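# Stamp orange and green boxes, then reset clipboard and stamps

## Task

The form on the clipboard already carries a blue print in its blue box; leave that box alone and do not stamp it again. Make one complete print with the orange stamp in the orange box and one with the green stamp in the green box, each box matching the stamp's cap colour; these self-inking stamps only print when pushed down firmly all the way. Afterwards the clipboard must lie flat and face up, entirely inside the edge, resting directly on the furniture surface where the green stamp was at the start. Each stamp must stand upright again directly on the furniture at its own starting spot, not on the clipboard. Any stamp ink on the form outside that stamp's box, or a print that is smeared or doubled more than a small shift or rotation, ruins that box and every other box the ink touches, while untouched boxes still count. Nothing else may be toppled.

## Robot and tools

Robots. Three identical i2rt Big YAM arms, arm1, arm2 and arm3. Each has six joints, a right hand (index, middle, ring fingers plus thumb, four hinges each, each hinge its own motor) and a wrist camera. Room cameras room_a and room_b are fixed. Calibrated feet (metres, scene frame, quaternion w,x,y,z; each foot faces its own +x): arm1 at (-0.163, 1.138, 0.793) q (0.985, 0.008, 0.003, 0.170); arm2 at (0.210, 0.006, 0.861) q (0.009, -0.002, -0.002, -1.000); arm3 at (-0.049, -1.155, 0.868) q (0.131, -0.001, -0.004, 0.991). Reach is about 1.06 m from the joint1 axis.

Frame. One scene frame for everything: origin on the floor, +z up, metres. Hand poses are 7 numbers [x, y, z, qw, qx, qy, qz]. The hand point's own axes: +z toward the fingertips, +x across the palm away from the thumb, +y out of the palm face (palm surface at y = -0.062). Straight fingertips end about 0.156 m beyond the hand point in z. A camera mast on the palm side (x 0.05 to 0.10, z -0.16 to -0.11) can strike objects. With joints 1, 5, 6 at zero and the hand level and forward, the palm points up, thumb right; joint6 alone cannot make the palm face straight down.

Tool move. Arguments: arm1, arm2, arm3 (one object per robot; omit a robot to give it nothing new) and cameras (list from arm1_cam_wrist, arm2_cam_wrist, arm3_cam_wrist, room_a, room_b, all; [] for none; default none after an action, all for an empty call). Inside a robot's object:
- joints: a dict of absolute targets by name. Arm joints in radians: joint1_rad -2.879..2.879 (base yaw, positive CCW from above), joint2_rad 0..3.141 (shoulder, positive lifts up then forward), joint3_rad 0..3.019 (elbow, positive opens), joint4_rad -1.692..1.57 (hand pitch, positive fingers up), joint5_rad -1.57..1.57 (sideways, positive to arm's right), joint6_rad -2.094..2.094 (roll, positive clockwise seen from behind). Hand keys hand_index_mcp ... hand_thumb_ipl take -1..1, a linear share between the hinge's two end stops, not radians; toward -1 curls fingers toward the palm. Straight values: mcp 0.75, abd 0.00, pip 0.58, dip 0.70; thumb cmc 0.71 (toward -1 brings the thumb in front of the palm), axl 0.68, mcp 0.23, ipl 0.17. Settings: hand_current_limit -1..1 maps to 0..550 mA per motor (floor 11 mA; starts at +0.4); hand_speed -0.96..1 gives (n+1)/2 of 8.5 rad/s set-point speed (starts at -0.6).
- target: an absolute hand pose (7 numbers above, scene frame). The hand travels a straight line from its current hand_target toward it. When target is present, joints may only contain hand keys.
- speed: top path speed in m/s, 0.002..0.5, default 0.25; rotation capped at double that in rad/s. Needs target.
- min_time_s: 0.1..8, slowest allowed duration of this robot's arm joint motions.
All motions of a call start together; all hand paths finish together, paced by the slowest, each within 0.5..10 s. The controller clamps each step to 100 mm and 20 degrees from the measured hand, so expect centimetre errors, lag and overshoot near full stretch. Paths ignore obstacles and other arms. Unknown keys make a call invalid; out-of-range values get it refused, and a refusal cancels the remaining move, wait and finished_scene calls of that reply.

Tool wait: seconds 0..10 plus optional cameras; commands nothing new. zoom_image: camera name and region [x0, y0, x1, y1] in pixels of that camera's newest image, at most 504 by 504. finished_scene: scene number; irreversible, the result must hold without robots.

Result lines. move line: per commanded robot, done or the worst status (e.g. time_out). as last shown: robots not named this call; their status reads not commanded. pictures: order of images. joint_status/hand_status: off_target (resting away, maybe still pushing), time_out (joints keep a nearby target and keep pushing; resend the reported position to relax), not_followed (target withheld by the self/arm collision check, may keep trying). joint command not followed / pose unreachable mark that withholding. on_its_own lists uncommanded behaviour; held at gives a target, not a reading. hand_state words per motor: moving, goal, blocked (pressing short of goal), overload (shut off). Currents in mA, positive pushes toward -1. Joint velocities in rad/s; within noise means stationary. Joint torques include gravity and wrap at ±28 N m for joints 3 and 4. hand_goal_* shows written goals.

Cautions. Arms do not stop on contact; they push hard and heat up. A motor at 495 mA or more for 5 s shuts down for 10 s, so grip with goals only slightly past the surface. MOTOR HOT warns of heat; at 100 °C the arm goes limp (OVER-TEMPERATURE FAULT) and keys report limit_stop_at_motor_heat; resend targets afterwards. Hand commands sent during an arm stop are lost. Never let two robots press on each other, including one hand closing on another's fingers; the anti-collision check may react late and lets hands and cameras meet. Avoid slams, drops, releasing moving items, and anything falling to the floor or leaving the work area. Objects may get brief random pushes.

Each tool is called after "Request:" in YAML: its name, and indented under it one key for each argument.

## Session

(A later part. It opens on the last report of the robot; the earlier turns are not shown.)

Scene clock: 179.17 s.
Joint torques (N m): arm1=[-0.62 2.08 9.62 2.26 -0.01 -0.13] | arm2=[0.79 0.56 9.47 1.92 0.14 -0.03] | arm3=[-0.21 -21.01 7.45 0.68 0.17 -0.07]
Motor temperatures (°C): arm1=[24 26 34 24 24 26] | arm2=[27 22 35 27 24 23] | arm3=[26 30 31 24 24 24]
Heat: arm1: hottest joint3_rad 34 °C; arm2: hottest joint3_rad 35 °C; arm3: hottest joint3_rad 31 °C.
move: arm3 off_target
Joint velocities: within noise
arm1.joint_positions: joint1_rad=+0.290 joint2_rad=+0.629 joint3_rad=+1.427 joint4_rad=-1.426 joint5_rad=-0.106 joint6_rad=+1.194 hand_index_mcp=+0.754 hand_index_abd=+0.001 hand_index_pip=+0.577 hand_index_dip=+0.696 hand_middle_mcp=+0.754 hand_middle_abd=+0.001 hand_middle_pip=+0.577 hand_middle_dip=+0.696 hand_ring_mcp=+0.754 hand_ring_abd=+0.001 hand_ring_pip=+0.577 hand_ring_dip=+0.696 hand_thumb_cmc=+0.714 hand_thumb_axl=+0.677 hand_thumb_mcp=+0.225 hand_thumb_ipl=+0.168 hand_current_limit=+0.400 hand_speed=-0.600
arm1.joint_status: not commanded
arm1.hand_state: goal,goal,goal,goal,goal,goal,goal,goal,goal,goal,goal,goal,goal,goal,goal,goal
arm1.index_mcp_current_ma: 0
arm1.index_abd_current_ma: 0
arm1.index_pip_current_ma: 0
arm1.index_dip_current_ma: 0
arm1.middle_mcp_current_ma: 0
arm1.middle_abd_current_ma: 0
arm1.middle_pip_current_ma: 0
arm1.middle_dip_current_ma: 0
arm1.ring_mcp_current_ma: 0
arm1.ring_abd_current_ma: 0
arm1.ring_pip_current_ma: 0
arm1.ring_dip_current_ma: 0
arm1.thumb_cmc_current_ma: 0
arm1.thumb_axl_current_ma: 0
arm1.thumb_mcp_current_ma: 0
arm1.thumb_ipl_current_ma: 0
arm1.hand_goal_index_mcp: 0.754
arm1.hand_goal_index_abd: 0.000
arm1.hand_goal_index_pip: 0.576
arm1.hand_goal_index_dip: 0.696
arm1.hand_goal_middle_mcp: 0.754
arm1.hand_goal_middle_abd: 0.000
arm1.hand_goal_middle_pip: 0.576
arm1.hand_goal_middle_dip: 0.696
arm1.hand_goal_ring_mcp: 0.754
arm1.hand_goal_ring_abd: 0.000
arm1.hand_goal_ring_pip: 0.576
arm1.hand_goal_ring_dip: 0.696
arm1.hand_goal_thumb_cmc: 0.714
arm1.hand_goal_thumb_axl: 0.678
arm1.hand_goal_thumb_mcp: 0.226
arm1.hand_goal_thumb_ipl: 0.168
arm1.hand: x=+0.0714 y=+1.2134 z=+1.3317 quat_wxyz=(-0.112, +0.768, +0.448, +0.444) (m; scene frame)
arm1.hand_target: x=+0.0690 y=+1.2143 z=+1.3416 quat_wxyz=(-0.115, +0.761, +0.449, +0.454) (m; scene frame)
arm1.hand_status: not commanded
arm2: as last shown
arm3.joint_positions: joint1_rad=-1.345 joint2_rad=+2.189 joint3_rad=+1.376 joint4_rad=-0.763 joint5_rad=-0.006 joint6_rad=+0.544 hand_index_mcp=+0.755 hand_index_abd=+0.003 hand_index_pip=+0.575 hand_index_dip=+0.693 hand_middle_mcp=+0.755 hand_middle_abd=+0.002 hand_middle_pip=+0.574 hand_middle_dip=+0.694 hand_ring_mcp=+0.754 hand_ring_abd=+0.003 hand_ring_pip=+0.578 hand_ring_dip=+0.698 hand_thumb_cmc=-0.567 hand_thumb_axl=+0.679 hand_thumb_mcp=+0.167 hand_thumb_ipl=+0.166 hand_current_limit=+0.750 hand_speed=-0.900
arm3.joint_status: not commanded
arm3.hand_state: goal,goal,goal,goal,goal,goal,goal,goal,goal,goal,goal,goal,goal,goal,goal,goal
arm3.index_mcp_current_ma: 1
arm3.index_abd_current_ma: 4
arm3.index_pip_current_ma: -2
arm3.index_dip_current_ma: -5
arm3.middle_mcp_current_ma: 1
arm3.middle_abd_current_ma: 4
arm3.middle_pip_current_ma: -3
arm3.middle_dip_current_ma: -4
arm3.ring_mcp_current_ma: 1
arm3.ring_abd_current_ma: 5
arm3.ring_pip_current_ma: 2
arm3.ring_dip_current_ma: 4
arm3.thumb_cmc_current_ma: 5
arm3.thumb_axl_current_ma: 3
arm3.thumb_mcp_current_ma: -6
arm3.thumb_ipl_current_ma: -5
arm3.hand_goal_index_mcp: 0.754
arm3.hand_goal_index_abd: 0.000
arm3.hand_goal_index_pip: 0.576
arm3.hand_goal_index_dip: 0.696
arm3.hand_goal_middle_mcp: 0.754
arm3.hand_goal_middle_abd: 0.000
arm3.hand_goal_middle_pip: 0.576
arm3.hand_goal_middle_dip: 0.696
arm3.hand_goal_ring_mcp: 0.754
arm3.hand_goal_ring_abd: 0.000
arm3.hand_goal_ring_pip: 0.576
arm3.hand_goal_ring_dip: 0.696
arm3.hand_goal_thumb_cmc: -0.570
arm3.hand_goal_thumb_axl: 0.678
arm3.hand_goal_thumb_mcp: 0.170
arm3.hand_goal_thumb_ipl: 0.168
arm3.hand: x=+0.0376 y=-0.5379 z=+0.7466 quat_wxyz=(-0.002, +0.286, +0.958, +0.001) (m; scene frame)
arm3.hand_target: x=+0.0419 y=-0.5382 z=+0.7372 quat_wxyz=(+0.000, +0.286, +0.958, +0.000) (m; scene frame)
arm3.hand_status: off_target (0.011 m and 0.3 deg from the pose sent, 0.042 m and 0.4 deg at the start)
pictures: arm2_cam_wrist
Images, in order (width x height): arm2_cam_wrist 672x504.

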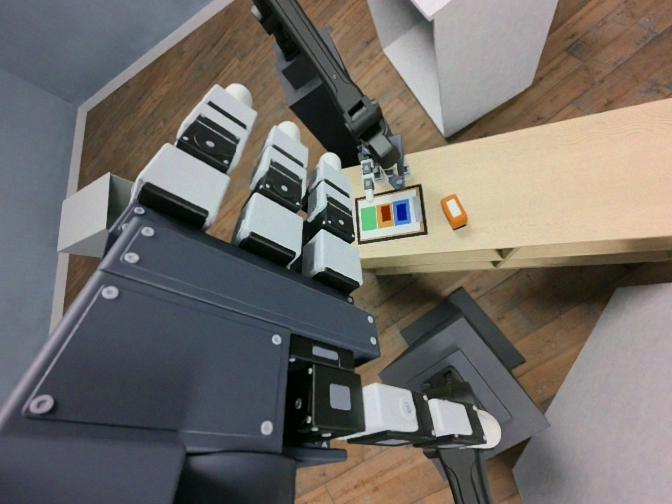

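Request:
move:
  arm3: {"target": [0.0843, -0.4731, 0.730, 0, 0.2855, 0.958, 0], "speed": 0.06}
  cameras: ["arm2_cam_wrist"]

Request:
zoom_image:
  camera: "arm2_cam_wrist"
  region: [340, 150, 460, 250]

Scene clock: 181.13 s.
Joint torques (N m): arm1=[-0.73 2.08 9.63 2.28 -0.02 -0.13] | arm2=[0.79 0.62 9.47 1.92 0.13 -0.03] | arm3=[-1.55 -20.54 13.18 1.1 0.53 -0.08]
Motor temperatures (°C): arm1=[24 26 34 24 24 26] | arm2=[27 22 35 27 24 23] | arm3=[26 30 31 24 24 24]
Heat: arm1: hottest joint3_rad 34 °C; arm2: hottest joint3_rad 35 °C; arm3: hottest joint3_rad 31 °C.
move: arm3 off_target
Joint velocities: within noise
arm1: as last shown
arm2.joint_positions: joint1_rad=+1.291 joint2_rad=+0.627 joint3_rad=+1.328 joint4_rad=-1.175 joint5_rad=+0.039 joint6_rad=+1.216 hand_index_mcp=+0.755 hand_index_abd=+0.001 hand_index_pip=+0.577 hand_index_dip=+0.696 hand_middle_mcp=+0.756 hand_middle_abd=+0.001 hand_middle_pip=+0.577 hand_middle_dip=+0.696 hand_ring_mcp=+0.756 hand_ring_abd=+0.001 hand_ring_pip=+0.577 hand_ring_dip=+0.696 hand_thumb_cmc=+0.715 hand_thumb_axl=+0.677 hand_thumb_mcp=+0.226 hand_thumb_ipl=+0.168 hand_current_limit=+0.400 hand_speed=-0.600
arm2.joint_status: not commanded
arm2.hand_state: goal,goal,goal,goal,goal,goal,goal,goal,goal,goal,goal,goal,goal,goal,goal,goal
arm2.index_mcp_current_ma: 5
arm2.index_abd_current_ma: 2
arm2.index_pip_current_ma: 2
arm2.index_dip_current_ma: 0
arm2.middle_mcp_current_ma: 5
arm2.middle_abd_current_ma: 2
arm2.middle_pip_current_ma: 2
arm2.middle_dip_current_ma: 0
arm2.ring_mcp_current_ma: 6
arm2.ring_abd_current_ma: 2
arm2.ring_pip_current_ma: 2
arm2.ring_dip_current_ma: 0
arm2.thumb_cmc_current_ma: 2
arm2.thumb_axl_current_ma: -3
arm2.thumb_mcp_current_ma: -1
arm2.thumb_ipl_current_ma: -1
arm2.hand_goal_index_mcp: 0.754
arm2.hand_goal_index_abd: 0.000
arm2.hand_goal_index_pip: 0.576
arm2.hand_goal_index_dip: 0.696
arm2.hand_goal_middle_mcp: 0.754
arm2.hand_goal_middle_abd: 0.000
arm2.hand_goal_middle_pip: 0.576
arm2.hand_goal_middle_dip: 0.696
arm2.hand_goal_ring_mcp: 0.754
arm2.hand_goal_ring_abd: 0.000
arm2.hand_goal_ring_pip: 0.576
arm2.hand_goal_ring_dip: 0.696
arm2.hand_goal_thumb_cmc: 0.714
arm2.hand_goal_thumb_axl: 0.678
arm2.hand_goal_thumb_mcp: 0.226
arm2.hand_goal_thumb_ipl: 0.168
arm2.hand: x=+0.0515 y=-0.2263 z=+1.4120 quat_wxyz=(+0.473, +0.623, -0.581, +0.225) (m; scene frame)
arm2.hand_target: x=+0.0543 y=-0.2249 z=+1.4248 quat_wxyz=(+0.483, +0.620, -0.573, +0.232) (m; scene frame)
arm2.hand_status: not commanded
arm3.joint_positions: joint1_rad=-1.391 joint2_rad=+2.298 joint3_rad=+1.577 joint4_rad=-0.900 joint5_rad=-0.015 joint6_rad=+0.482 hand_index_mcp=+0.790 hand_index_abd=-0.002 hand_index_pip=+0.599 hand_index_dip=+0.710 hand_middle_mcp=+0.795 hand_middle_abd=-0.001 hand_middle_pip=+0.603 hand_middle_dip=+0.707 hand_ring_mcp=+0.800 hand_ring_abd=+0.003 hand_ring_pip=+0.602 hand_ring_dip=+0.708 hand_thumb_cmc=-0.568 hand_thumb_axl=+0.679 hand_thumb_mcp=+0.167 hand_thumb_ipl=+0.166 hand_current_limit=+0.750 hand_speed=-0.900
arm3.joint_status: not commanded
arm3.hand_state: blocked,goal,blocked,goal,blocked,goal,blocked,goal,blocked,goal,blocked,goal,goal,goal,goal,goal
arm3.index_mcp_current_ma: 122
arm3.index_abd_current_ma: -2
arm3.index_pip_current_ma: 65
arm3.index_dip_current_ma: 36
arm3.middle_mcp_current_ma: 144
arm3.middle_abd_current_ma: -1
arm3.middle_pip_current_ma: 79
arm3.middle_dip_current_ma: 27
arm3.ring_mcp_current_ma: 163
arm3.ring_abd_current_ma: 5
arm3.ring_pip_current_ma: 78
arm3.ring_dip_current_ma: 30
arm3.thumb_cmc_current_ma: 4
arm3.thumb_axl_current_ma: 3
arm3.thumb_mcp_current_ma: -7
arm3.thumb_ipl_current_ma: -5
arm3.hand_goal_index_mcp: 0.754
arm3.hand_goal_index_abd: 0.000
arm3.hand_goal_index_pip: 0.576
arm3.hand_goal_index_dip: 0.696
arm3.hand_goal_middle_mcp: 0.754
arm3.hand_goal_middle_abd: 0.000
arm3.hand_goal_middle_pip: 0.576
arm3.hand_goal_middle_dip: 0.696
arm3.hand_goal_ring_mcp: 0.754
arm3.hand_goal_ring_abd: 0.000
arm3.hand_goal_ring_pip: 0.576
arm3.hand_goal_ring_dip: 0.696
arm3.hand_goal_thumb_cmc: -0.570
arm3.hand_goal_thumb_axl: 0.678
arm3.hand_goal_thumb_mcp: 0.170
arm3.hand_goal_thumb_ipl: 0.168
arm3.hand: x=+0.0645 y=-0.4975 z=+0.7380 quat_wxyz=(-0.002, +0.279, +0.960, -0.022) (m; scene frame)
arm3.hand_target: x=+0.0841 y=-0.4756 z=+0.7311 quat_wxyz=(+0.000, +0.286, +0.958, +0.000) (m; scene frame)
arm3.hand_status: off_target (0.032 m and 2.6 deg from the pose sent, 0.082 m and 0.2 deg at the start)
pictures: arm2_cam_wrist
Images, in order (width x height): arm2_cam_wrist 672x504.

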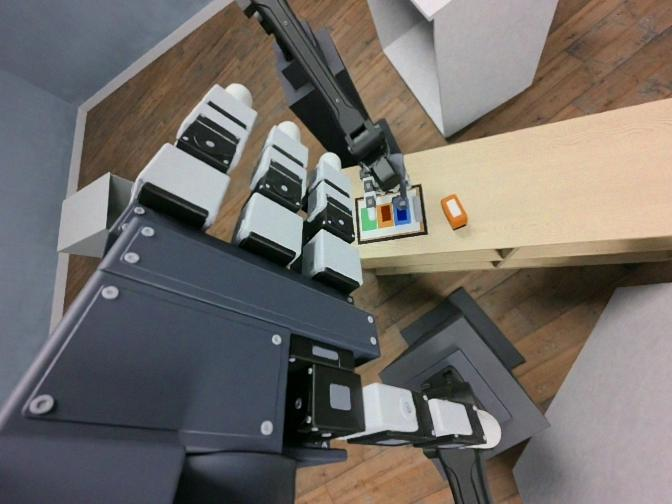

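Scaled by 4.200 from the camera's 672x504 image, which has a finer 960x720 frame.

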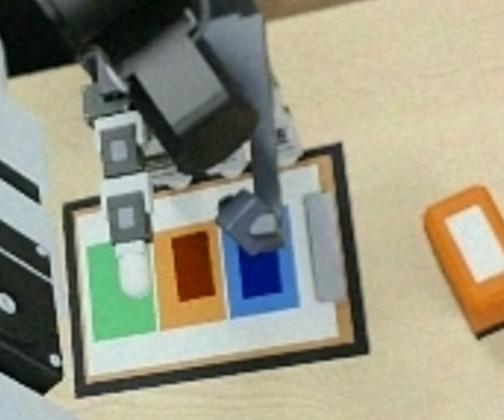

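Request:
move:
  arm3: {"target": [0.1171, -0.423, 0.737, 0, 0.2855, 0.958, 0], "speed": 0.06}
  cameras: ["arm2_cam_wrist"]

Request:
zoom_image:
  camera: "arm2_cam_wrist"
  region: [340, 150, 460, 250]

Scene clock: 182.93 s.
Joint torques (N m): arm1=[-0.62 2.08 9.65 2.24 -0.02 -0.13] | arm2=[0.73 0.62 9.46 1.94 0.14 -0.03] | arm3=[-0.5 -23.71 13.24 0.69 0.48 -0.09]
Motor temperatures (°C): arm1=[24 26 34 24 24 26] | arm2=[27 22 35 27 24 23] | arm3=[26 30 31 24 24 24]
Heat: arm1: hottest joint3_rad 34 °C; arm2: hottest joint3_rad 35 °C; arm3: hottest joint3_rad 31 °C.
move: arm3 off_target
Joint velocities: within noise
arm1, arm2: as last shown
arm3.joint_positions: joint1_rad=-1.444 joint2_rad=+2.420 joint3_rad=+1.839 joint4_rad=-1.027 joint5_rad=-0.014 joint6_rad=+0.443 hand_index_mcp=+0.792 hand_index_abd=-0.004 hand_index_pip=+0.603 hand_index_dip=+0.715 hand_middle_mcp=+0.792 hand_middle_abd=-0.002 hand_middle_pip=+0.604 hand_middle_dip=+0.710 hand_ring_mcp=+0.792 hand_ring_abd=+0.001 hand_ring_pip=+0.602 hand_ring_dip=+0.711 hand_thumb_cmc=-0.568 hand_thumb_axl=+0.679 hand_thumb_mcp=+0.167 hand_thumb_ipl=+0.166 hand_current_limit=+0.750 hand_speed=-0.900
arm3.joint_status: not commanded
arm3.hand_state: blocked,goal,blocked,goal,blocked,goal,blocked,goal,blocked,goal,blocked,goal,goal,goal,goal,goal
arm3.index_mcp_current_ma: 130
arm3.index_abd_current_ma: -8
arm3.index_pip_current_ma: 79
arm3.index_dip_current_ma: 52
arm3.middle_mcp_current_ma: 131
arm3.middle_abd_current_ma: -4
arm3.middle_pip_current_ma: 86
arm3.middle_dip_current_ma: 37
arm3.ring_mcp_current_ma: 130
arm3.ring_abd_current_ma: 1
arm3.ring_pip_current_ma: 77
arm3.ring_dip_current_ma: 40
arm3.thumb_cmc_current_ma: 4
arm3.thumb_axl_current_ma: 3
arm3.thumb_mcp_current_ma: -7
arm3.thumb_ipl_current_ma: -5
arm3.hand_goal_index_mcp: 0.754
arm3.hand_goal_index_abd: 0.000
arm3.hand_goal_index_pip: 0.576
arm3.hand_goal_index_dip: 0.696
arm3.hand_goal_middle_mcp: 0.754
arm3.hand_goal_middle_abd: 0.000
arm3.hand_goal_middle_pip: 0.576
arm3.hand_goal_middle_dip: 0.696
arm3.hand_goal_ring_mcp: 0.754
arm3.hand_goal_ring_abd: 0.000
arm3.hand_goal_ring_pip: 0.576
arm3.hand_goal_ring_dip: 0.696
arm3.hand_goal_thumb_cmc: -0.570
arm3.hand_goal_thumb_axl: 0.678
arm3.hand_goal_thumb_mcp: 0.170
arm3.hand_goal_thumb_ipl: 0.168
arm3.hand: x=+0.1053 y=-0.4403 z=+0.7428 quat_wxyz=(-0.003, +0.286, +0.958, -0.016) (m; scene frame)
arm3.hand_target: x=+0.1169 y=-0.4244 z=+0.7376 quat_wxyz=(+0.000, +0.286, +0.958, +0.000) (m; scene frame)
arm3.hand_status: off_target (0.022 m and 1.8 deg from the pose sent, 0.091 m and 2.6 deg at the start)
pictures: arm2_cam_wrist
Images, in order (width x height): arm2_cam_wrist 672x504.

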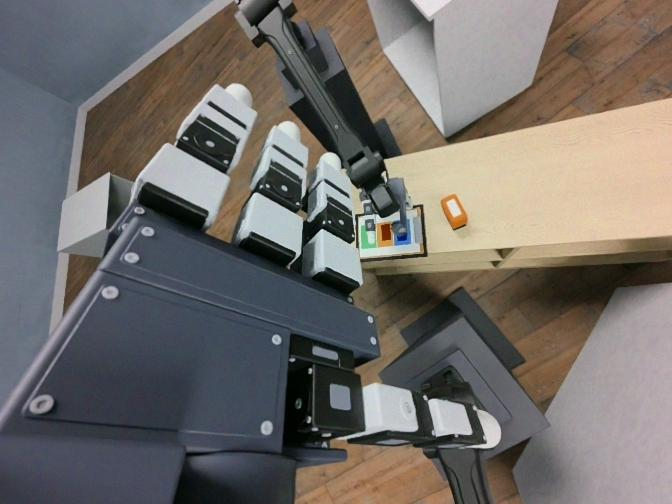

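Scaled by 4.200 from the camera's 672x504 image, which has a finer 960x720 frame.

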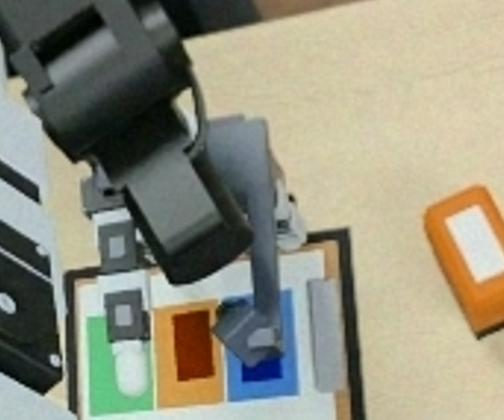

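Request:
zoom_image:
  camera: "arm2_cam_wrist"
  region: [340, 190, 440, 280]

Scaled by 5.040 from the camera's 672x504 image, which has a finer 960x720 frame.

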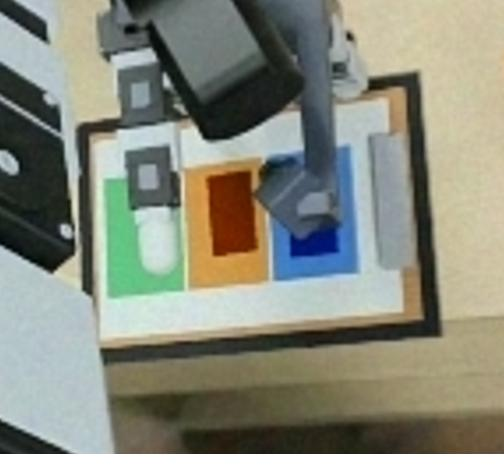

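Request:
move:
  arm3: {"target": [0.1460, -0.3785, 0.738, 0, 0.2855, 0.958, 0], "speed": 0.05}
  cameras: ["arm2_cam_wrist"]

Request:
zoom_image:
  camera: "arm2_cam_wrist"
  region: [340, 190, 440, 280]

Scene clock: 185.30 s.
Joint torques (N m): arm1=[-0.79 2.08 9.61 2.26 -0.02 -0.13] | arm2=[0.79 0.56 9.47 1.94 0.14 -0.03] | arm3=[-0.03 -25.7 13.67 -0.08 0.12 -0.11]
Motor temperatures (°C): arm1=[24 26 34 24 24 26] | arm2=[27 22 35 27 24 23] | arm3=[26 30 32 24 24 24]
Heat: arm1: hottest joint3_rad 34 °C; arm2: hottest joint3_rad 35 °C; arm3: hottest joint3_rad 32 °C.
move: arm3 off_target
Joint velocities: within noise
arm1, arm2: as last shown
arm3.joint_positions: joint1_rad=-1.480 joint2_rad=+2.557 joint3_rad=+2.128 joint4_rad=-1.148 joint5_rad=-0.005 joint6_rad=+0.415 hand_index_mcp=+0.775 hand_index_abd=+0.000 hand_index_pip=+0.589 hand_index_dip=+0.704 hand_middle_mcp=+0.754 hand_middle_abd=+0.002 hand_middle_pip=+0.578 hand_middle_dip=+0.698 hand_ring_mcp=+0.754 hand_ring_abd=+0.004 hand_ring_pip=+0.578 hand_ring_dip=+0.698 hand_thumb_cmc=-0.568 hand_thumb_axl=+0.679 hand_thumb_mcp=+0.167 hand_thumb_ipl=+0.166 hand_current_limit=+0.750 hand_speed=-0.900
arm3.joint_status: not commanded
arm3.hand_state: blocked,goal,goal,goal,goal,goal,goal,goal,goal,goal,goal,goal,goal,goal,goal,goal
arm3.index_mcp_current_ma: 64
arm3.index_abd_current_ma: 0
arm3.index_pip_current_ma: 34
arm3.index_dip_current_ma: 18
arm3.middle_mcp_current_ma: 0
arm3.middle_abd_current_ma: 3
arm3.middle_pip_current_ma: 5
arm3.middle_dip_current_ma: 4
arm3.ring_mcp_current_ma: 1
arm3.ring_abd_current_ma: 6
arm3.ring_pip_current_ma: 4
arm3.ring_dip_current_ma: 5
arm3.thumb_cmc_current_ma: 3
arm3.thumb_axl_current_ma: 3
arm3.thumb_mcp_current_ma: -7
arm3.thumb_ipl_current_ma: -5
arm3.hand_goal_index_mcp: 0.754
arm3.hand_goal_index_abd: 0.000
arm3.hand_goal_index_pip: 0.576
arm3.hand_goal_index_dip: 0.696
arm3.hand_goal_middle_mcp: 0.754
arm3.hand_goal_middle_abd: 0.000
arm3.hand_goal_middle_pip: 0.576
arm3.hand_goal_middle_dip: 0.696
arm3.hand_goal_ring_mcp: 0.754
arm3.hand_goal_ring_abd: 0.000
arm3.hand_goal_ring_pip: 0.576
arm3.hand_goal_ring_dip: 0.696
arm3.hand_goal_thumb_cmc: -0.570
arm3.hand_goal_thumb_axl: 0.678
arm3.hand_goal_thumb_mcp: 0.170
arm3.hand_goal_thumb_ipl: 0.168
arm3.hand: x=+0.1416 y=-0.3858 z=+0.7499 quat_wxyz=(-0.001, +0.290, +0.957, +0.001) (m; scene frame)
arm3.hand_target: x=+0.1458 y=-0.3794 z=+0.7381 quat_wxyz=(+0.000, +0.286, +0.958, +0.001) (m; scene frame)
arm3.hand_status: off_target (0.015 m and 0.5 deg from the pose sent, 0.074 m and 1.8 deg at the start)
pictures: arm2_cam_wrist
Images, in order (width x height): arm2_cam_wrist 672x504.

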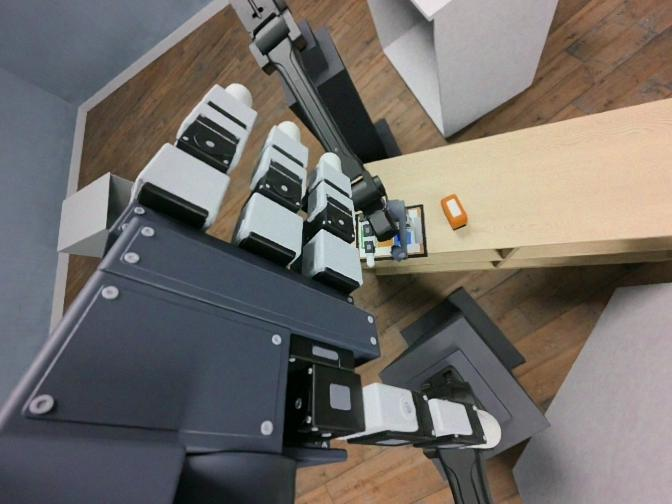

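Scaled by 5.040 from the camera's 672x504 image, which has a finer 960x720 frame.

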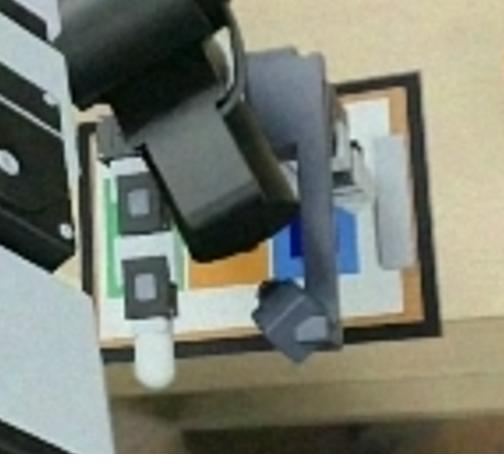

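Request:
move:
  arm3: {"target": [0.146, -0.3785, 0.80, 0, 0.2855, 0.958, 0], "speed": 0.15}

Request:
move:
  arm3: {"target": [0.0897, -0.4648, 0.79, 0, 0.2855, 0.958, 0], "speed": 0.2}
  cameras: ["arm2_cam_wrist"]

Request:
zoom_image:
  camera: "arm2_cam_wrist"
  region: [340, 190, 440, 280]

Scene clock: 186.83 s.
Joint torques (N m): arm1=[-0.67 2.14 9.61 2.25 -0.02 -0.13] | arm2=[0.73 0.56 9.46 1.92 0.14 -0.03] | arm3=[-0.03 -28.4 13.41 -0.35 0.13 -0.08]
Motor temperatures (°C): arm1=[24 26 34 24 24 26] | arm2=[27 22 35 27 24 23] | arm3=[26 30 32 24 24 24]
Heat: arm1: hottest joint3_rad 34 °C; arm2: hottest joint3_rad 35 °C; arm3: hottest joint3_rad 32 °C.
move: arm3 off_target
Joint velocities: within noise
arm1, arm2: as last shown
arm3.joint_positions: joint1_rad=-1.480 joint2_rad=+2.510 joint3_rad=+2.148 joint4_rad=-1.237 joint5_rad=-0.005 joint6_rad=+0.412 hand_index_mcp=+0.754 hand_index_abd=-0.003 hand_index_pip=+0.578 hand_index_dip=+0.699 hand_middle_mcp=+0.754 hand_middle_abd=+0.002 hand_middle_pip=+0.578 hand_middle_dip=+0.698 hand_ring_mcp=+0.752 hand_ring_abd=+0.002 hand_ring_pip=+0.577 hand_ring_dip=+0.698 hand_thumb_cmc=-0.568 hand_thumb_axl=+0.679 hand_thumb_mcp=+0.167 hand_thumb_ipl=+0.166 hand_current_limit=+0.750 hand_speed=-0.900
arm3.joint_status: not commanded
arm3.hand_state: goal,goal,goal,goal,goal,goal,goal,goal,goal,goal,goal,goal,goal,goal,goal,goal
arm3.index_mcp_current_ma: 1
arm3.index_abd_current_ma: -5
arm3.index_pip_current_ma: 3
arm3.index_dip_current_ma: 5
arm3.middle_mcp_current_ma: 0
arm3.middle_abd_current_ma: 3
arm3.middle_pip_current_ma: 4
arm3.middle_dip_current_ma: 4
arm3.ring_mcp_current_ma: -3
arm3.ring_abd_current_ma: 3
arm3.ring_pip_current_ma: 1
arm3.ring_dip_current_ma: 3
arm3.thumb_cmc_current_ma: 3
arm3.thumb_axl_current_ma: 3
arm3.thumb_mcp_current_ma: -7
arm3.thumb_ipl_current_ma: -5
arm3.hand_goal_index_mcp: 0.754
arm3.hand_goal_index_abd: 0.000
arm3.hand_goal_index_pip: 0.576
arm3.hand_goal_index_dip: 0.696
arm3.hand_goal_middle_mcp: 0.754
arm3.hand_goal_middle_abd: 0.000
arm3.hand_goal_middle_pip: 0.576
arm3.hand_goal_middle_dip: 0.696
arm3.hand_goal_ring_mcp: 0.754
arm3.hand_goal_ring_abd: 0.000
arm3.hand_goal_ring_pip: 0.576
arm3.hand_goal_ring_dip: 0.696
arm3.hand_goal_thumb_cmc: -0.570
arm3.hand_goal_thumb_axl: 0.678
arm3.hand_goal_thumb_mcp: 0.170
arm3.hand_goal_thumb_ipl: 0.168
arm3.hand: x=+0.1407 y=-0.3891 z=+0.7884 quat_wxyz=(+0.000, +0.288, +0.958, -0.010) (m; scene frame)
arm3.hand_target: x=+0.1459 y=-0.3791 z=+0.8001 quat_wxyz=(+0.000, +0.286, +0.958, +0.000) (m; scene frame)
arm3.hand_status: off_target (0.017 m and 1.2 deg from the pose sent, 0.051 m and 0.5 deg at the start)
pictures: none

Scene clock: 188.03 s.
Joint torques (N m): arm1=[-0.67 2.14 9.63 2.28 -0.01 -0.12] | arm2=[0.79 0.56 9.47 1.92 0.14 -0.03] | arm3=[-0.09 -25.58 8.31 0.62 0.11 0.15]
Motor temperatures (°C): arm1=[24 26 34 24 24 26] | arm2=[27 22 35 27 24 23] | arm3=[26 30 32 24 24 24]
Heat: arm1: hottest joint3_rad 34 °C; arm2: hottest joint3_rad 35 °C; arm3: hottest joint3_rad 32 °C.
move: arm3 done
Joint velocities: within noise
arm1, arm2: as last shown
arm3.joint_positions: joint1_rad=-1.416 joint2_rad=+2.276 joint3_rad=+1.694 joint4_rad=-1.008 joint5_rad=-0.005 joint6_rad=+0.455 hand_index_mcp=+0.753 hand_index_abd=-0.003 hand_index_pip=+0.577 hand_index_dip=+0.699 hand_middle_mcp=+0.753 hand_middle_abd=+0.002 hand_middle_pip=+0.578 hand_middle_dip=+0.698 hand_ring_mcp=+0.752 hand_ring_abd=+0.002 hand_ring_pip=+0.577 hand_ring_dip=+0.698 hand_thumb_cmc=-0.568 hand_thumb_axl=+0.679 hand_thumb_mcp=+0.167 hand_thumb_ipl=+0.166 hand_current_limit=+0.750 hand_speed=-0.900
arm3.joint_status: not commanded
arm3.hand_state: goal,goal,goal,goal,goal,goal,goal,goal,goal,goal,goal,goal,goal,goal,goal,goal
arm3.index_mcp_current_ma: -2
arm3.index_abd_current_ma: -4
arm3.index_pip_current_ma: 2
arm3.index_dip_current_ma: 5
arm3.middle_mcp_current_ma: -2
arm3.middle_abd_current_ma: 3
arm3.middle_pip_current_ma: 3
arm3.middle_dip_current_ma: 4
arm3.ring_mcp_current_ma: -4
arm3.ring_abd_current_ma: 3
arm3.ring_pip_current_ma: 1
arm3.ring_dip_current_ma: 3
arm3.thumb_cmc_current_ma: 3
arm3.thumb_axl_current_ma: 3
arm3.thumb_mcp_current_ma: -7
arm3.thumb_ipl_current_ma: -5
arm3.hand_goal_index_mcp: 0.754
arm3.hand_goal_index_abd: 0.000
arm3.hand_goal_index_pip: 0.576
arm3.hand_goal_index_dip: 0.696
arm3.hand_goal_middle_mcp: 0.754
arm3.hand_goal_middle_abd: 0.000
arm3.hand_goal_middle_pip: 0.576
arm3.hand_goal_middle_dip: 0.696
arm3.hand_goal_ring_mcp: 0.754
arm3.hand_goal_ring_abd: 0.000
arm3.hand_goal_ring_pip: 0.576
arm3.hand_goal_ring_dip: 0.696
arm3.hand_goal_thumb_cmc: -0.570
arm3.hand_goal_thumb_axl: 0.678
arm3.hand_goal_thumb_mcp: 0.170
arm3.hand_goal_thumb_ipl: 0.168
arm3.hand: x=+0.0848 y=-0.4651 z=+0.7893 quat_wxyz=(+0.000, +0.278, +0.961, -0.006) (m; scene frame)
arm3.hand_target: x=+0.0897 y=-0.4649 z=+0.7901 quat_wxyz=(+0.000, +0.286, +0.958, +0.000) (m; scene frame)
arm3.hand_status: done (0.005 m and 1.1 deg from the pose sent, 0.091 m and 1.2 deg at the start)
pictures: arm2_cam_wrist
Images, in order (width x height): arm2_cam_wrist 672x504.

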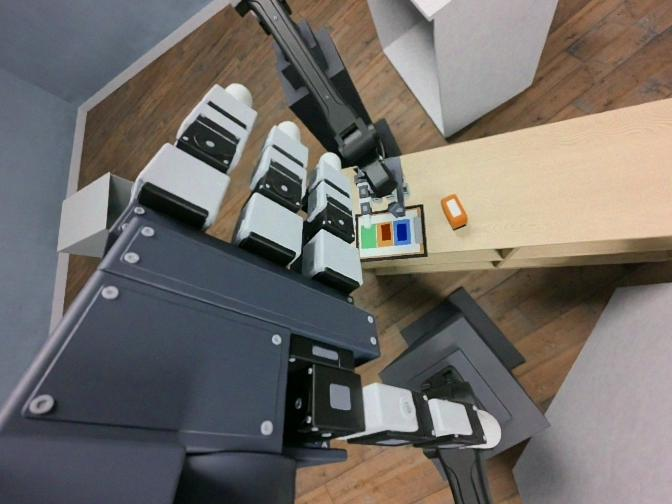

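Scaled by 5.040 from the camera's 672x504 image, which has a finer 960x720 frame.

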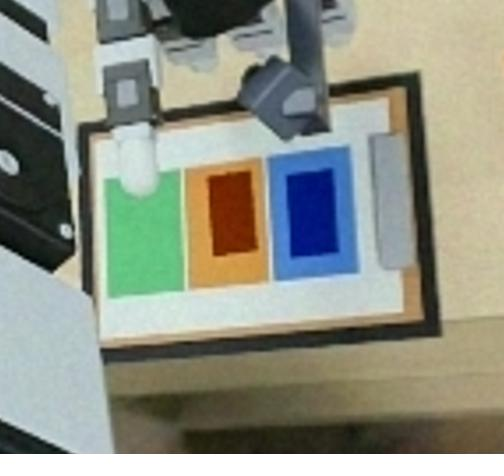

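Request:
move:
  arm3: {"target": [0.0885, -0.4665, 0.73, 0, 0.2855, 0.958, 0], "speed": 0.06}

Request:
move:
  arm3: {"target": [0.127, -0.4085, 0.726, 0, 0.2855, 0.958, 0], "speed": 0.06}
  cameras: ["arm2_cam_wrist"]

Request:
zoom_image:
  camera: "arm2_cam_wrist"
  region: [340, 190, 440, 280]

Scene clock: 189.67 s.
Joint torques (N m): arm1=[-0.62 1.96 9.62 2.28 -0.01 -0.13] | arm2=[0.79 0.56 9.47 1.89 0.14 -0.03] | arm3=[0.09 -23.59 8.03 0.73 0.11 0.13]
Motor temperatures (°C): arm1=[24 26 34 24 24 26] | arm2=[27 22 35 27 24 23] | arm3=[26 30 32 24 24 24]
Heat: arm1: hottest joint3_rad 34 °C; arm2: hottest joint3_rad 35 °C; arm3: hottest joint3_rad 32 °C.
move: arm3 off_target
Joint velocities: within noise
arm1, arm2: as last shown
arm3.joint_positions: joint1_rad=-1.416 joint2_rad=+2.342 joint3_rad=+1.679 joint4_rad=-0.906 joint5_rad=-0.005 joint6_rad=+0.457 hand_index_mcp=+0.753 hand_index_abd=-0.003 hand_index_pip=+0.577 hand_index_dip=+0.699 hand_middle_mcp=+0.753 hand_middle_abd=+0.002 hand_middle_pip=+0.578 hand_middle_dip=+0.698 hand_ring_mcp=+0.752 hand_ring_abd=+0.002 hand_ring_pip=+0.577 hand_ring_dip=+0.698 hand_thumb_cmc=-0.568 hand_thumb_axl=+0.679 hand_thumb_mcp=+0.167 hand_thumb_ipl=+0.166 hand_current_limit=+0.750 hand_speed=-0.900
arm3.joint_status: not commanded
arm3.hand_state: goal,goal,goal,goal,goal,goal,goal,goal,goal,goal,goal,goal,goal,goal,goal,goal
arm3.index_mcp_current_ma: -2
arm3.index_abd_current_ma: -4
arm3.index_pip_current_ma: 2
arm3.index_dip_current_ma: 5
arm3.middle_mcp_current_ma: -2
arm3.middle_abd_current_ma: 3
arm3.middle_pip_current_ma: 3
arm3.middle_dip_current_ma: 4
arm3.ring_mcp_current_ma: -4
arm3.ring_abd_current_ma: 3
arm3.ring_pip_current_ma: 1
arm3.ring_dip_current_ma: 3
arm3.thumb_cmc_current_ma: 3
arm3.thumb_axl_current_ma: 3
arm3.thumb_mcp_current_ma: -7
arm3.thumb_ipl_current_ma: -5
arm3.hand_goal_index_mcp: 0.754
arm3.hand_goal_index_abd: 0.000
arm3.hand_goal_index_pip: 0.576
arm3.hand_goal_index_dip: 0.696
arm3.hand_goal_middle_mcp: 0.754
arm3.hand_goal_middle_abd: 0.000
arm3.hand_goal_middle_pip: 0.576
arm3.hand_goal_middle_dip: 0.696
arm3.hand_goal_ring_mcp: 0.754
arm3.hand_goal_ring_abd: 0.000
arm3.hand_goal_ring_pip: 0.576
arm3.hand_goal_ring_dip: 0.696
arm3.hand_goal_thumb_cmc: -0.570
arm3.hand_goal_thumb_axl: 0.678
arm3.hand_goal_thumb_mcp: 0.170
arm3.hand_goal_thumb_ipl: 0.168
arm3.hand: x=+0.0854 y=-0.4620 z=+0.7456 quat_wxyz=(-0.002, +0.279, +0.960, +0.005) (m; scene frame)
arm3.hand_target: x=+0.0884 y=-0.4669 z=+0.7302 quat_wxyz=(+0.000, +0.286, +0.958, +0.000) (m; scene frame)
arm3.hand_status: off_target (0.017 m and 1.0 deg from the pose sent, 0.059 m and 1.1 deg at the start)
pictures: none

Scene clock: 191.33 s.
Joint torques (N m): arm1=[-0.62 2.08 9.63 2.26 -0.01 -0.13] | arm2=[0.79 0.56 9.47 1.92 0.14 -0.03] | arm3=[-1.67 -22.59 14.57 1.5 0.62 -0.11]
Motor temperatures (°C): arm1=[24 26 34 24 24 26] | arm2=[27 22 35 27 24 23] | arm3=[26 30 32 24 24 24]
Heat: arm1: hottest joint3_rad 34 °C; arm2: hottest joint3_rad 35 °C; arm3: hottest joint3_rad 32 °C.
move: arm3 off_target
Joint velocities: within noise
arm1, arm2: as last shown
arm3.joint_positions: joint1_rad=-1.440 joint2_rad=+2.454 joint3_rad=+1.900 joint4_rad=-1.074 joint5_rad=-0.017 joint6_rad=+0.435 hand_index_mcp=+0.805 hand_index_abd=+0.000 hand_index_pip=+0.608 hand_index_dip=+0.715 hand_middle_mcp=+0.805 hand_middle_abd=+0.002 hand_middle_pip=+0.608 hand_middle_dip=+0.709 hand_ring_mcp=+0.803 hand_ring_abd=+0.003 hand_ring_pip=+0.604 hand_ring_dip=+0.708 hand_thumb_cmc=-0.568 hand_thumb_axl=+0.679 hand_thumb_mcp=+0.167 hand_thumb_ipl=+0.166 hand_current_limit=+0.750 hand_speed=-0.900
arm3.joint_status: not commanded
arm3.hand_state: blocked,goal,blocked,goal,blocked,goal,blocked,goal,blocked,goal,blocked,goal,goal,goal,goal,goal
arm3.index_mcp_current_ma: 187
arm3.index_abd_current_ma: 0
arm3.index_pip_current_ma: 97
arm3.index_dip_current_ma: 53
arm3.middle_mcp_current_ma: 186
arm3.middle_abd_current_ma: 2
arm3.middle_pip_current_ma: 99
arm3.middle_dip_current_ma: 33
arm3.ring_mcp_current_ma: 179
arm3.ring_abd_current_ma: 4
arm3.ring_pip_current_ma: 85
arm3.ring_dip_current_ma: 31
arm3.thumb_cmc_current_ma: 3
arm3.thumb_axl_current_ma: 3
arm3.thumb_mcp_current_ma: -7
arm3.thumb_ipl_current_ma: -5
arm3.hand_goal_index_mcp: 0.754
arm3.hand_goal_index_abd: 0.000
arm3.hand_goal_index_pip: 0.576
arm3.hand_goal_index_dip: 0.696
arm3.hand_goal_middle_mcp: 0.754
arm3.hand_goal_middle_abd: 0.000
arm3.hand_goal_middle_pip: 0.576
arm3.hand_goal_middle_dip: 0.696
arm3.hand_goal_ring_mcp: 0.754
arm3.hand_goal_ring_abd: 0.000
arm3.hand_goal_ring_pip: 0.576
arm3.hand_goal_ring_dip: 0.696
arm3.hand_goal_thumb_cmc: -0.570
arm3.hand_goal_thumb_axl: 0.678
arm3.hand_goal_thumb_mcp: 0.170
arm3.hand_goal_thumb_ipl: 0.168
arm3.hand: x=+0.1022 y=-0.4319 z=+0.7391 quat_wxyz=(-0.003, +0.280, +0.960, -0.025) (m; scene frame)
arm3.hand_target: x=+0.1267 y=-0.4120 z=+0.7276 quat_wxyz=(+0.000, +0.286, +0.958, +0.000) (m; scene frame)
arm3.hand_status: off_target (0.037 m and 3.0 deg from the pose sent, 0.071 m and 1.0 deg at the start)
pictures: arm2_cam_wrist
Images, in order (width x height): arm2_cam_wrist 672x504.

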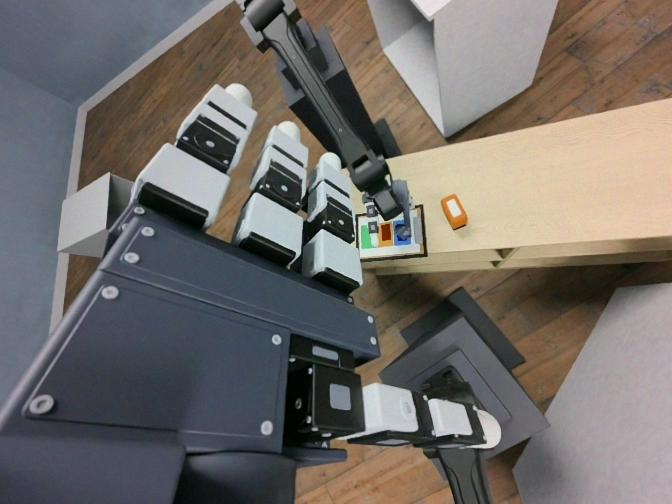

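Scaled by 5.040 from the camera's 672x504 image, which has a finer 960x720 frame.

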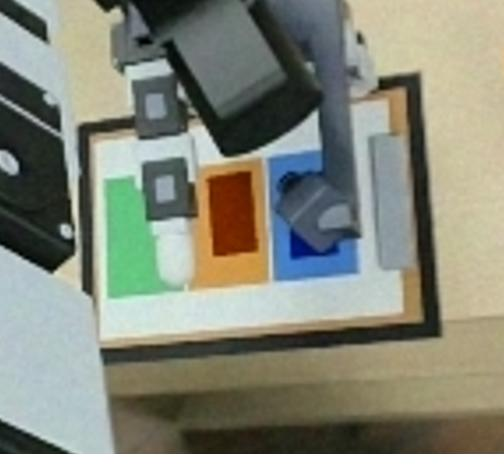

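Request:
move:
  arm3: {"target": [0.1450, -0.3805, 0.730, 0, 0.2855, 0.958, 0], "speed": 0.06}
  cameras: ["arm2_cam_wrist"]

Request:
zoom_image:
  camera: "arm2_cam_wrist"
  region: [340, 190, 440, 280]

Scene clock: 192.63 s.
Joint torques (N m): arm1=[-0.67 2.08 9.63 2.25 -0.01 -0.12] | arm2=[0.79 0.56 9.47 1.91 0.14 -0.03] | arm3=[-2.55 -23.71 16.32 2.4 0.82 -0.09]
Motor temperatures (°C): arm1=[24 26 34 24 24 26] | arm2=[27 22 35 27 24 23] | arm3=[26 30 32 24 24 24]
Heat: arm1: hottest joint3_rad 34 °C; arm2: hottest joint3_rad 35 °C; arm3: hottest joint3_rad 32 °C.
move: arm3 off_target
Joint velocities: within noise
arm1.joint_positions: joint1_rad=+0.290 joint2_rad=+0.629 joint3_rad=+1.427 joint4_rad=-1.426 joint5_rad=-0.106 joint6_rad=+1.194 hand_index_mcp=+0.754 hand_index_abd=+0.001 hand_index_pip=+0.577 hand_index_dip=+0.696 hand_middle_mcp=+0.754 hand_middle_abd=+0.001 hand_middle_pip=+0.577 hand_middle_dip=+0.696 hand_ring_mcp=+0.754 hand_ring_abd=+0.001 hand_ring_pip=+0.577 hand_ring_dip=+0.696 hand_thumb_cmc=+0.714 hand_thumb_axl=+0.677 hand_thumb_mcp=+0.225 hand_thumb_ipl=+0.168 hand_current_limit=+0.400 hand_speed=-0.600
arm1.joint_status: not commanded
arm1.hand_state: goal,goal,goal,goal,goal,goal,goal,goal,goal,goal,goal,goal,goal,goal,goal,goal
arm1.index_mcp_current_ma: 0
arm1.index_abd_current_ma: 0
arm1.index_pip_current_ma: 0
arm1.index_dip_current_ma: 0
arm1.middle_mcp_current_ma: 0
arm1.middle_abd_current_ma: 0
arm1.middle_pip_current_ma: 0
arm1.middle_dip_current_ma: 0
arm1.ring_mcp_current_ma: 0
arm1.ring_abd_current_ma: 0
arm1.ring_pip_current_ma: 0
arm1.ring_dip_current_ma: 0
arm1.thumb_cmc_current_ma: 0
arm1.thumb_axl_current_ma: 0
arm1.thumb_mcp_current_ma: 0
arm1.thumb_ipl_current_ma: 0
arm1.hand_goal_index_mcp: 0.754
arm1.hand_goal_index_abd: 0.000
arm1.hand_goal_index_pip: 0.576
arm1.hand_goal_index_dip: 0.696
arm1.hand_goal_middle_mcp: 0.754
arm1.hand_goal_middle_abd: 0.000
arm1.hand_goal_middle_pip: 0.576
arm1.hand_goal_middle_dip: 0.696
arm1.hand_goal_ring_mcp: 0.754
arm1.hand_goal_ring_abd: 0.000
arm1.hand_goal_ring_pip: 0.576
arm1.hand_goal_ring_dip: 0.696
arm1.hand_goal_thumb_cmc: 0.714
arm1.hand_goal_thumb_axl: 0.678
arm1.hand_goal_thumb_mcp: 0.226
arm1.hand_goal_thumb_ipl: 0.168
arm1.hand: x=+0.0714 y=+1.2134 z=+1.3317 quat_wxyz=(-0.112, +0.768, +0.448, +0.444) (m; scene frame)
arm1.hand_target: x=+0.0690 y=+1.2143 z=+1.3416 quat_wxyz=(-0.115, +0.761, +0.449, +0.454) (m; scene frame)
arm1.hand_status: not commanded
arm2: as last shown
arm3.joint_positions: joint1_rad=-1.447 joint2_rad=+2.527 joint3_rad=+2.045 joint4_rad=-1.193 joint5_rad=-0.021 joint6_rad=+0.415 hand_index_mcp=+0.830 hand_index_abd=+0.000 hand_index_pip=+0.624 hand_index_dip=+0.726 hand_middle_mcp=+0.834 hand_middle_abd=+0.002 hand_middle_pip=+0.627 hand_middle_dip=+0.718 hand_ring_mcp=+0.835 hand_ring_abd=+0.004 hand_ring_pip=+0.624 hand_ring_dip=+0.719 hand_thumb_cmc=-0.568 hand_thumb_axl=+0.679 hand_thumb_mcp=+0.167 hand_thumb_ipl=+0.166 hand_current_limit=+0.750 hand_speed=-0.900
arm3.joint_status: not commanded
arm3.hand_state: blocked,goal,blocked,blocked,blocked,goal,blocked,blocked,blocked,goal,blocked,blocked,goal,goal,goal,goal
arm3.index_mcp_current_ma: 300
arm3.index_abd_current_ma: 0
arm3.index_pip_current_ma: 160
arm3.index_dip_current_ma: 90
arm3.middle_mcp_current_ma: 318
arm3.middle_abd_current_ma: 2
arm3.middle_pip_current_ma: 175
arm3.middle_dip_current_ma: 63
arm3.ring_mcp_current_ma: 323
arm3.ring_abd_current_ma: 8
arm3.ring_pip_current_ma: 159
arm3.ring_dip_current_ma: 67
arm3.thumb_cmc_current_ma: 3
arm3.thumb_axl_current_ma: 3
arm3.thumb_mcp_current_ma: -7
arm3.thumb_ipl_current_ma: -5
arm3.hand_goal_index_mcp: 0.754
arm3.hand_goal_index_abd: 0.000
arm3.hand_goal_index_pip: 0.576
arm3.hand_goal_index_dip: 0.696
arm3.hand_goal_middle_mcp: 0.754
arm3.hand_goal_middle_abd: 0.000
arm3.hand_goal_middle_pip: 0.576
arm3.hand_goal_middle_dip: 0.696
arm3.hand_goal_ring_mcp: 0.754
arm3.hand_goal_ring_abd: 0.000
arm3.hand_goal_ring_pip: 0.576
arm3.hand_goal_ring_dip: 0.696
arm3.hand_goal_thumb_cmc: -0.570
arm3.hand_goal_thumb_axl: 0.678
arm3.hand_goal_thumb_mcp: 0.170
arm3.hand_goal_thumb_ipl: 0.168
arm3.hand: x=+0.1079 y=-0.4174 z=+0.7356 quat_wxyz=(-0.002, +0.274, +0.961, -0.049) (m; scene frame)
arm3.hand_target: x=+0.1443 y=-0.3870 z=+0.7337 quat_wxyz=(+0.001, +0.286, +0.958, +0.000) (m; scene frame)
arm3.hand_status: off_target (0.053 m and 5.8 deg from the pose sent, 0.068 m and 3.0 deg at the start)
pictures: arm2_cam_wrist
Images, in order (width x height): arm2_cam_wrist 672x504.

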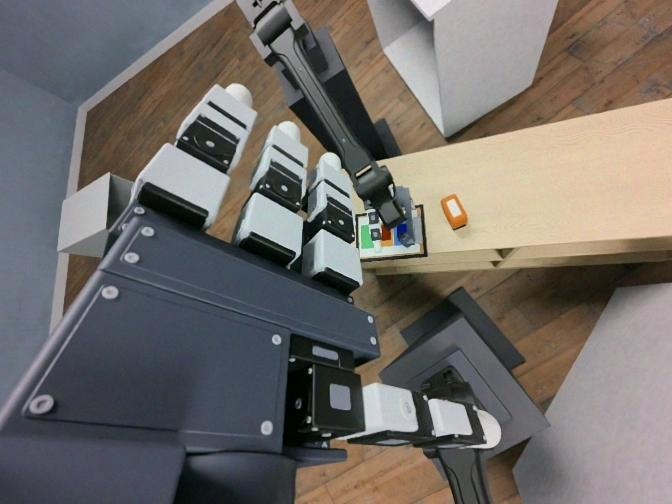

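Scaled by 5.040 from the camera's 672x504 image, which has a finer 960x720 frame.

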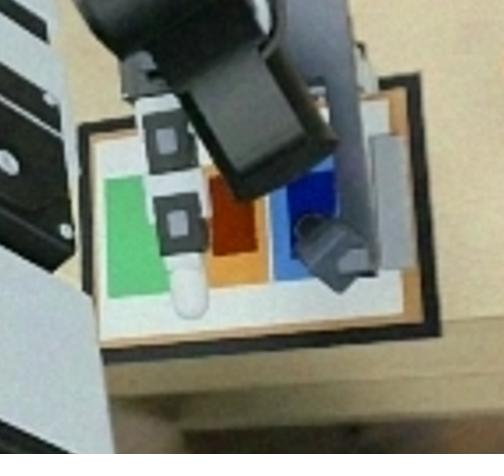

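Request:
move:
  arm3: {"target": [0.1455, -0.3800, 0.7385, 0, 0.2855, 0.958, 0], "speed": 0.06}
  cameras: ["arm2_cam_wrist"]

Request:
zoom_image:
  camera: "arm2_cam_wrist"
  region: [340, 190, 440, 280]

Scene clock: 194.20 s.
Joint torques (N m): arm1=[-0.67 2.02 9.62 2.28 -0.01 -0.13] | arm2=[0.73 0.62 9.46 1.91 0.14 -0.03] | arm3=[0.79 -25.88 13.16 0.44 0.1 -0.07]
Motor temperatures (°C): arm1=[24 26 34 24 24 26] | arm2=[27 22 35 27 24 23] | arm3=[26 30 32 24 24 24]
Heat: arm1: hottest joint3_rad 34 °C; arm2: hottest joint3_rad 35 °C; arm3: hottest joint3_rad 32 °C.
move: arm3 off_target
Joint velocities: within noise
arm1: as last shown
arm2.joint_positions: joint1_rad=+1.291 joint2_rad=+0.627 joint3_rad=+1.328 joint4_rad=-1.175 joint5_rad=+0.039 joint6_rad=+1.216 hand_index_mcp=+0.755 hand_index_abd=+0.001 hand_index_pip=+0.577 hand_index_dip=+0.696 hand_middle_mcp=+0.756 hand_middle_abd=+0.001 hand_middle_pip=+0.577 hand_middle_dip=+0.696 hand_ring_mcp=+0.756 hand_ring_abd=+0.001 hand_ring_pip=+0.577 hand_ring_dip=+0.696 hand_thumb_cmc=+0.715 hand_thumb_axl=+0.677 hand_thumb_mcp=+0.226 hand_thumb_ipl=+0.168 hand_current_limit=+0.400 hand_speed=-0.600
arm2.joint_status: not commanded
arm2.hand_state: goal,goal,goal,goal,goal,goal,goal,goal,goal,goal,goal,goal,goal,goal,goal,goal
arm2.index_mcp_current_ma: 5
arm2.index_abd_current_ma: 2
arm2.index_pip_current_ma: 2
arm2.index_dip_current_ma: 0
arm2.middle_mcp_current_ma: 5
arm2.middle_abd_current_ma: 2
arm2.middle_pip_current_ma: 2
arm2.middle_dip_current_ma: 0
arm2.ring_mcp_current_ma: 6
arm2.ring_abd_current_ma: 2
arm2.ring_pip_current_ma: 2
arm2.ring_dip_current_ma: 0
arm2.thumb_cmc_current_ma: 2
arm2.thumb_axl_current_ma: -3
arm2.thumb_mcp_current_ma: -1
arm2.thumb_ipl_current_ma: -1
arm2.hand_goal_index_mcp: 0.754
arm2.hand_goal_index_abd: 0.000
arm2.hand_goal_index_pip: 0.576
arm2.hand_goal_index_dip: 0.696
arm2.hand_goal_middle_mcp: 0.754
arm2.hand_goal_middle_abd: 0.000
arm2.hand_goal_middle_pip: 0.576
arm2.hand_goal_middle_dip: 0.696
arm2.hand_goal_ring_mcp: 0.754
arm2.hand_goal_ring_abd: 0.000
arm2.hand_goal_ring_pip: 0.576
arm2.hand_goal_ring_dip: 0.696
arm2.hand_goal_thumb_cmc: 0.714
arm2.hand_goal_thumb_axl: 0.678
arm2.hand_goal_thumb_mcp: 0.226
arm2.hand_goal_thumb_ipl: 0.168
arm2.hand: x=+0.0515 y=-0.2263 z=+1.4120 quat_wxyz=(+0.473, +0.623, -0.581, +0.225) (m; scene frame)
arm2.hand_target: x=+0.0543 y=-0.2249 z=+1.4248 quat_wxyz=(+0.483, +0.620, -0.573, +0.232) (m; scene frame)
arm2.hand_status: not commanded
arm3.joint_positions: joint1_rad=-1.490 joint2_rad=+2.555 joint3_rad=+2.123 joint4_rad=-1.159 joint5_rad=-0.004 joint6_rad=+0.411 hand_index_mcp=+0.753 hand_index_abd=+0.000 hand_index_pip=+0.577 hand_index_dip=+0.698 hand_middle_mcp=+0.754 hand_middle_abd=+0.001 hand_middle_pip=+0.578 hand_middle_dip=+0.698 hand_ring_mcp=+0.754 hand_ring_abd=+0.003 hand_ring_pip=+0.578 hand_ring_dip=+0.698 hand_thumb_cmc=-0.569 hand_thumb_axl=+0.679 hand_thumb_mcp=+0.167 hand_thumb_ipl=+0.166 hand_current_limit=+0.750 hand_speed=-0.900
arm3.joint_status: not commanded
arm3.hand_state: goal,goal,goal,goal,goal,goal,goal,goal,goal,goal,goal,goal,goal,goal,goal,goal
arm3.index_mcp_current_ma: -1
arm3.index_abd_current_ma: 0
arm3.index_pip_current_ma: 2
arm3.index_dip_current_ma: 4
arm3.middle_mcp_current_ma: 0
arm3.middle_abd_current_ma: 1
arm3.middle_pip_current_ma: 4
arm3.middle_dip_current_ma: 4
arm3.ring_mcp_current_ma: 0
arm3.ring_abd_current_ma: 5
arm3.ring_pip_current_ma: 4
arm3.ring_dip_current_ma: 4
arm3.thumb_cmc_current_ma: 2
arm3.thumb_axl_current_ma: 3
arm3.thumb_mcp_current_ma: -8
arm3.thumb_ipl_current_ma: -5
arm3.hand_goal_index_mcp: 0.754
arm3.hand_goal_index_abd: 0.000
arm3.hand_goal_index_pip: 0.576
arm3.hand_goal_index_dip: 0.696
arm3.hand_goal_middle_mcp: 0.754
arm3.hand_goal_middle_abd: 0.000
arm3.hand_goal_middle_pip: 0.576
arm3.hand_goal_middle_dip: 0.696
arm3.hand_goal_ring_mcp: 0.754
arm3.hand_goal_ring_abd: 0.000
arm3.hand_goal_ring_pip: 0.576
arm3.hand_goal_ring_dip: 0.696
arm3.hand_goal_thumb_cmc: -0.570
arm3.hand_goal_thumb_axl: 0.678
arm3.hand_goal_thumb_mcp: 0.170
arm3.hand_goal_thumb_ipl: 0.168
arm3.hand: x=+0.1477 y=-0.3915 z=+0.7489 quat_wxyz=(+0.000, +0.292, +0.956, -0.006) (m; scene frame)
arm3.hand_target: x=+0.1452 y=-0.3810 z=+0.7386 quat_wxyz=(+0.000, +0.286, +0.958, +0.000) (m; scene frame)
arm3.hand_status: off_target (0.016 m and 1.1 deg from the pose sent, 0.053 m and 5.8 deg at the start)
pictures: arm2_cam_wrist
Images, in order (width x height): arm2_cam_wrist 672x504.

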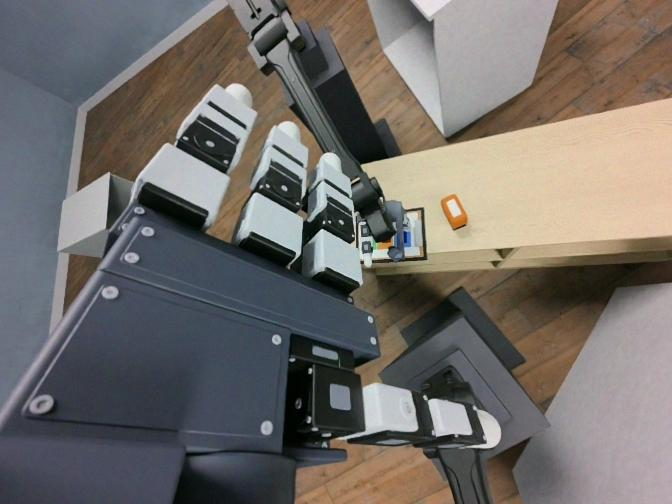

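Scaled by 5.040 from the camera's 672x504 image, which has a finer 960x720 frame.

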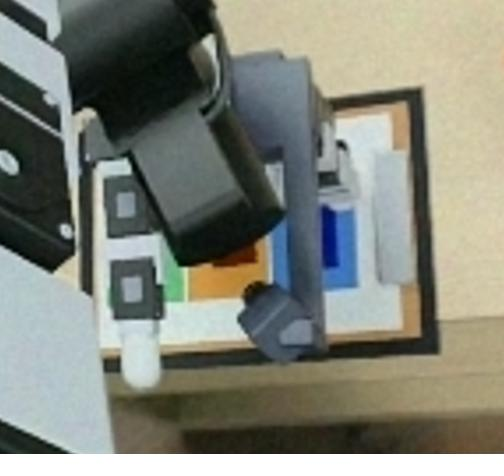

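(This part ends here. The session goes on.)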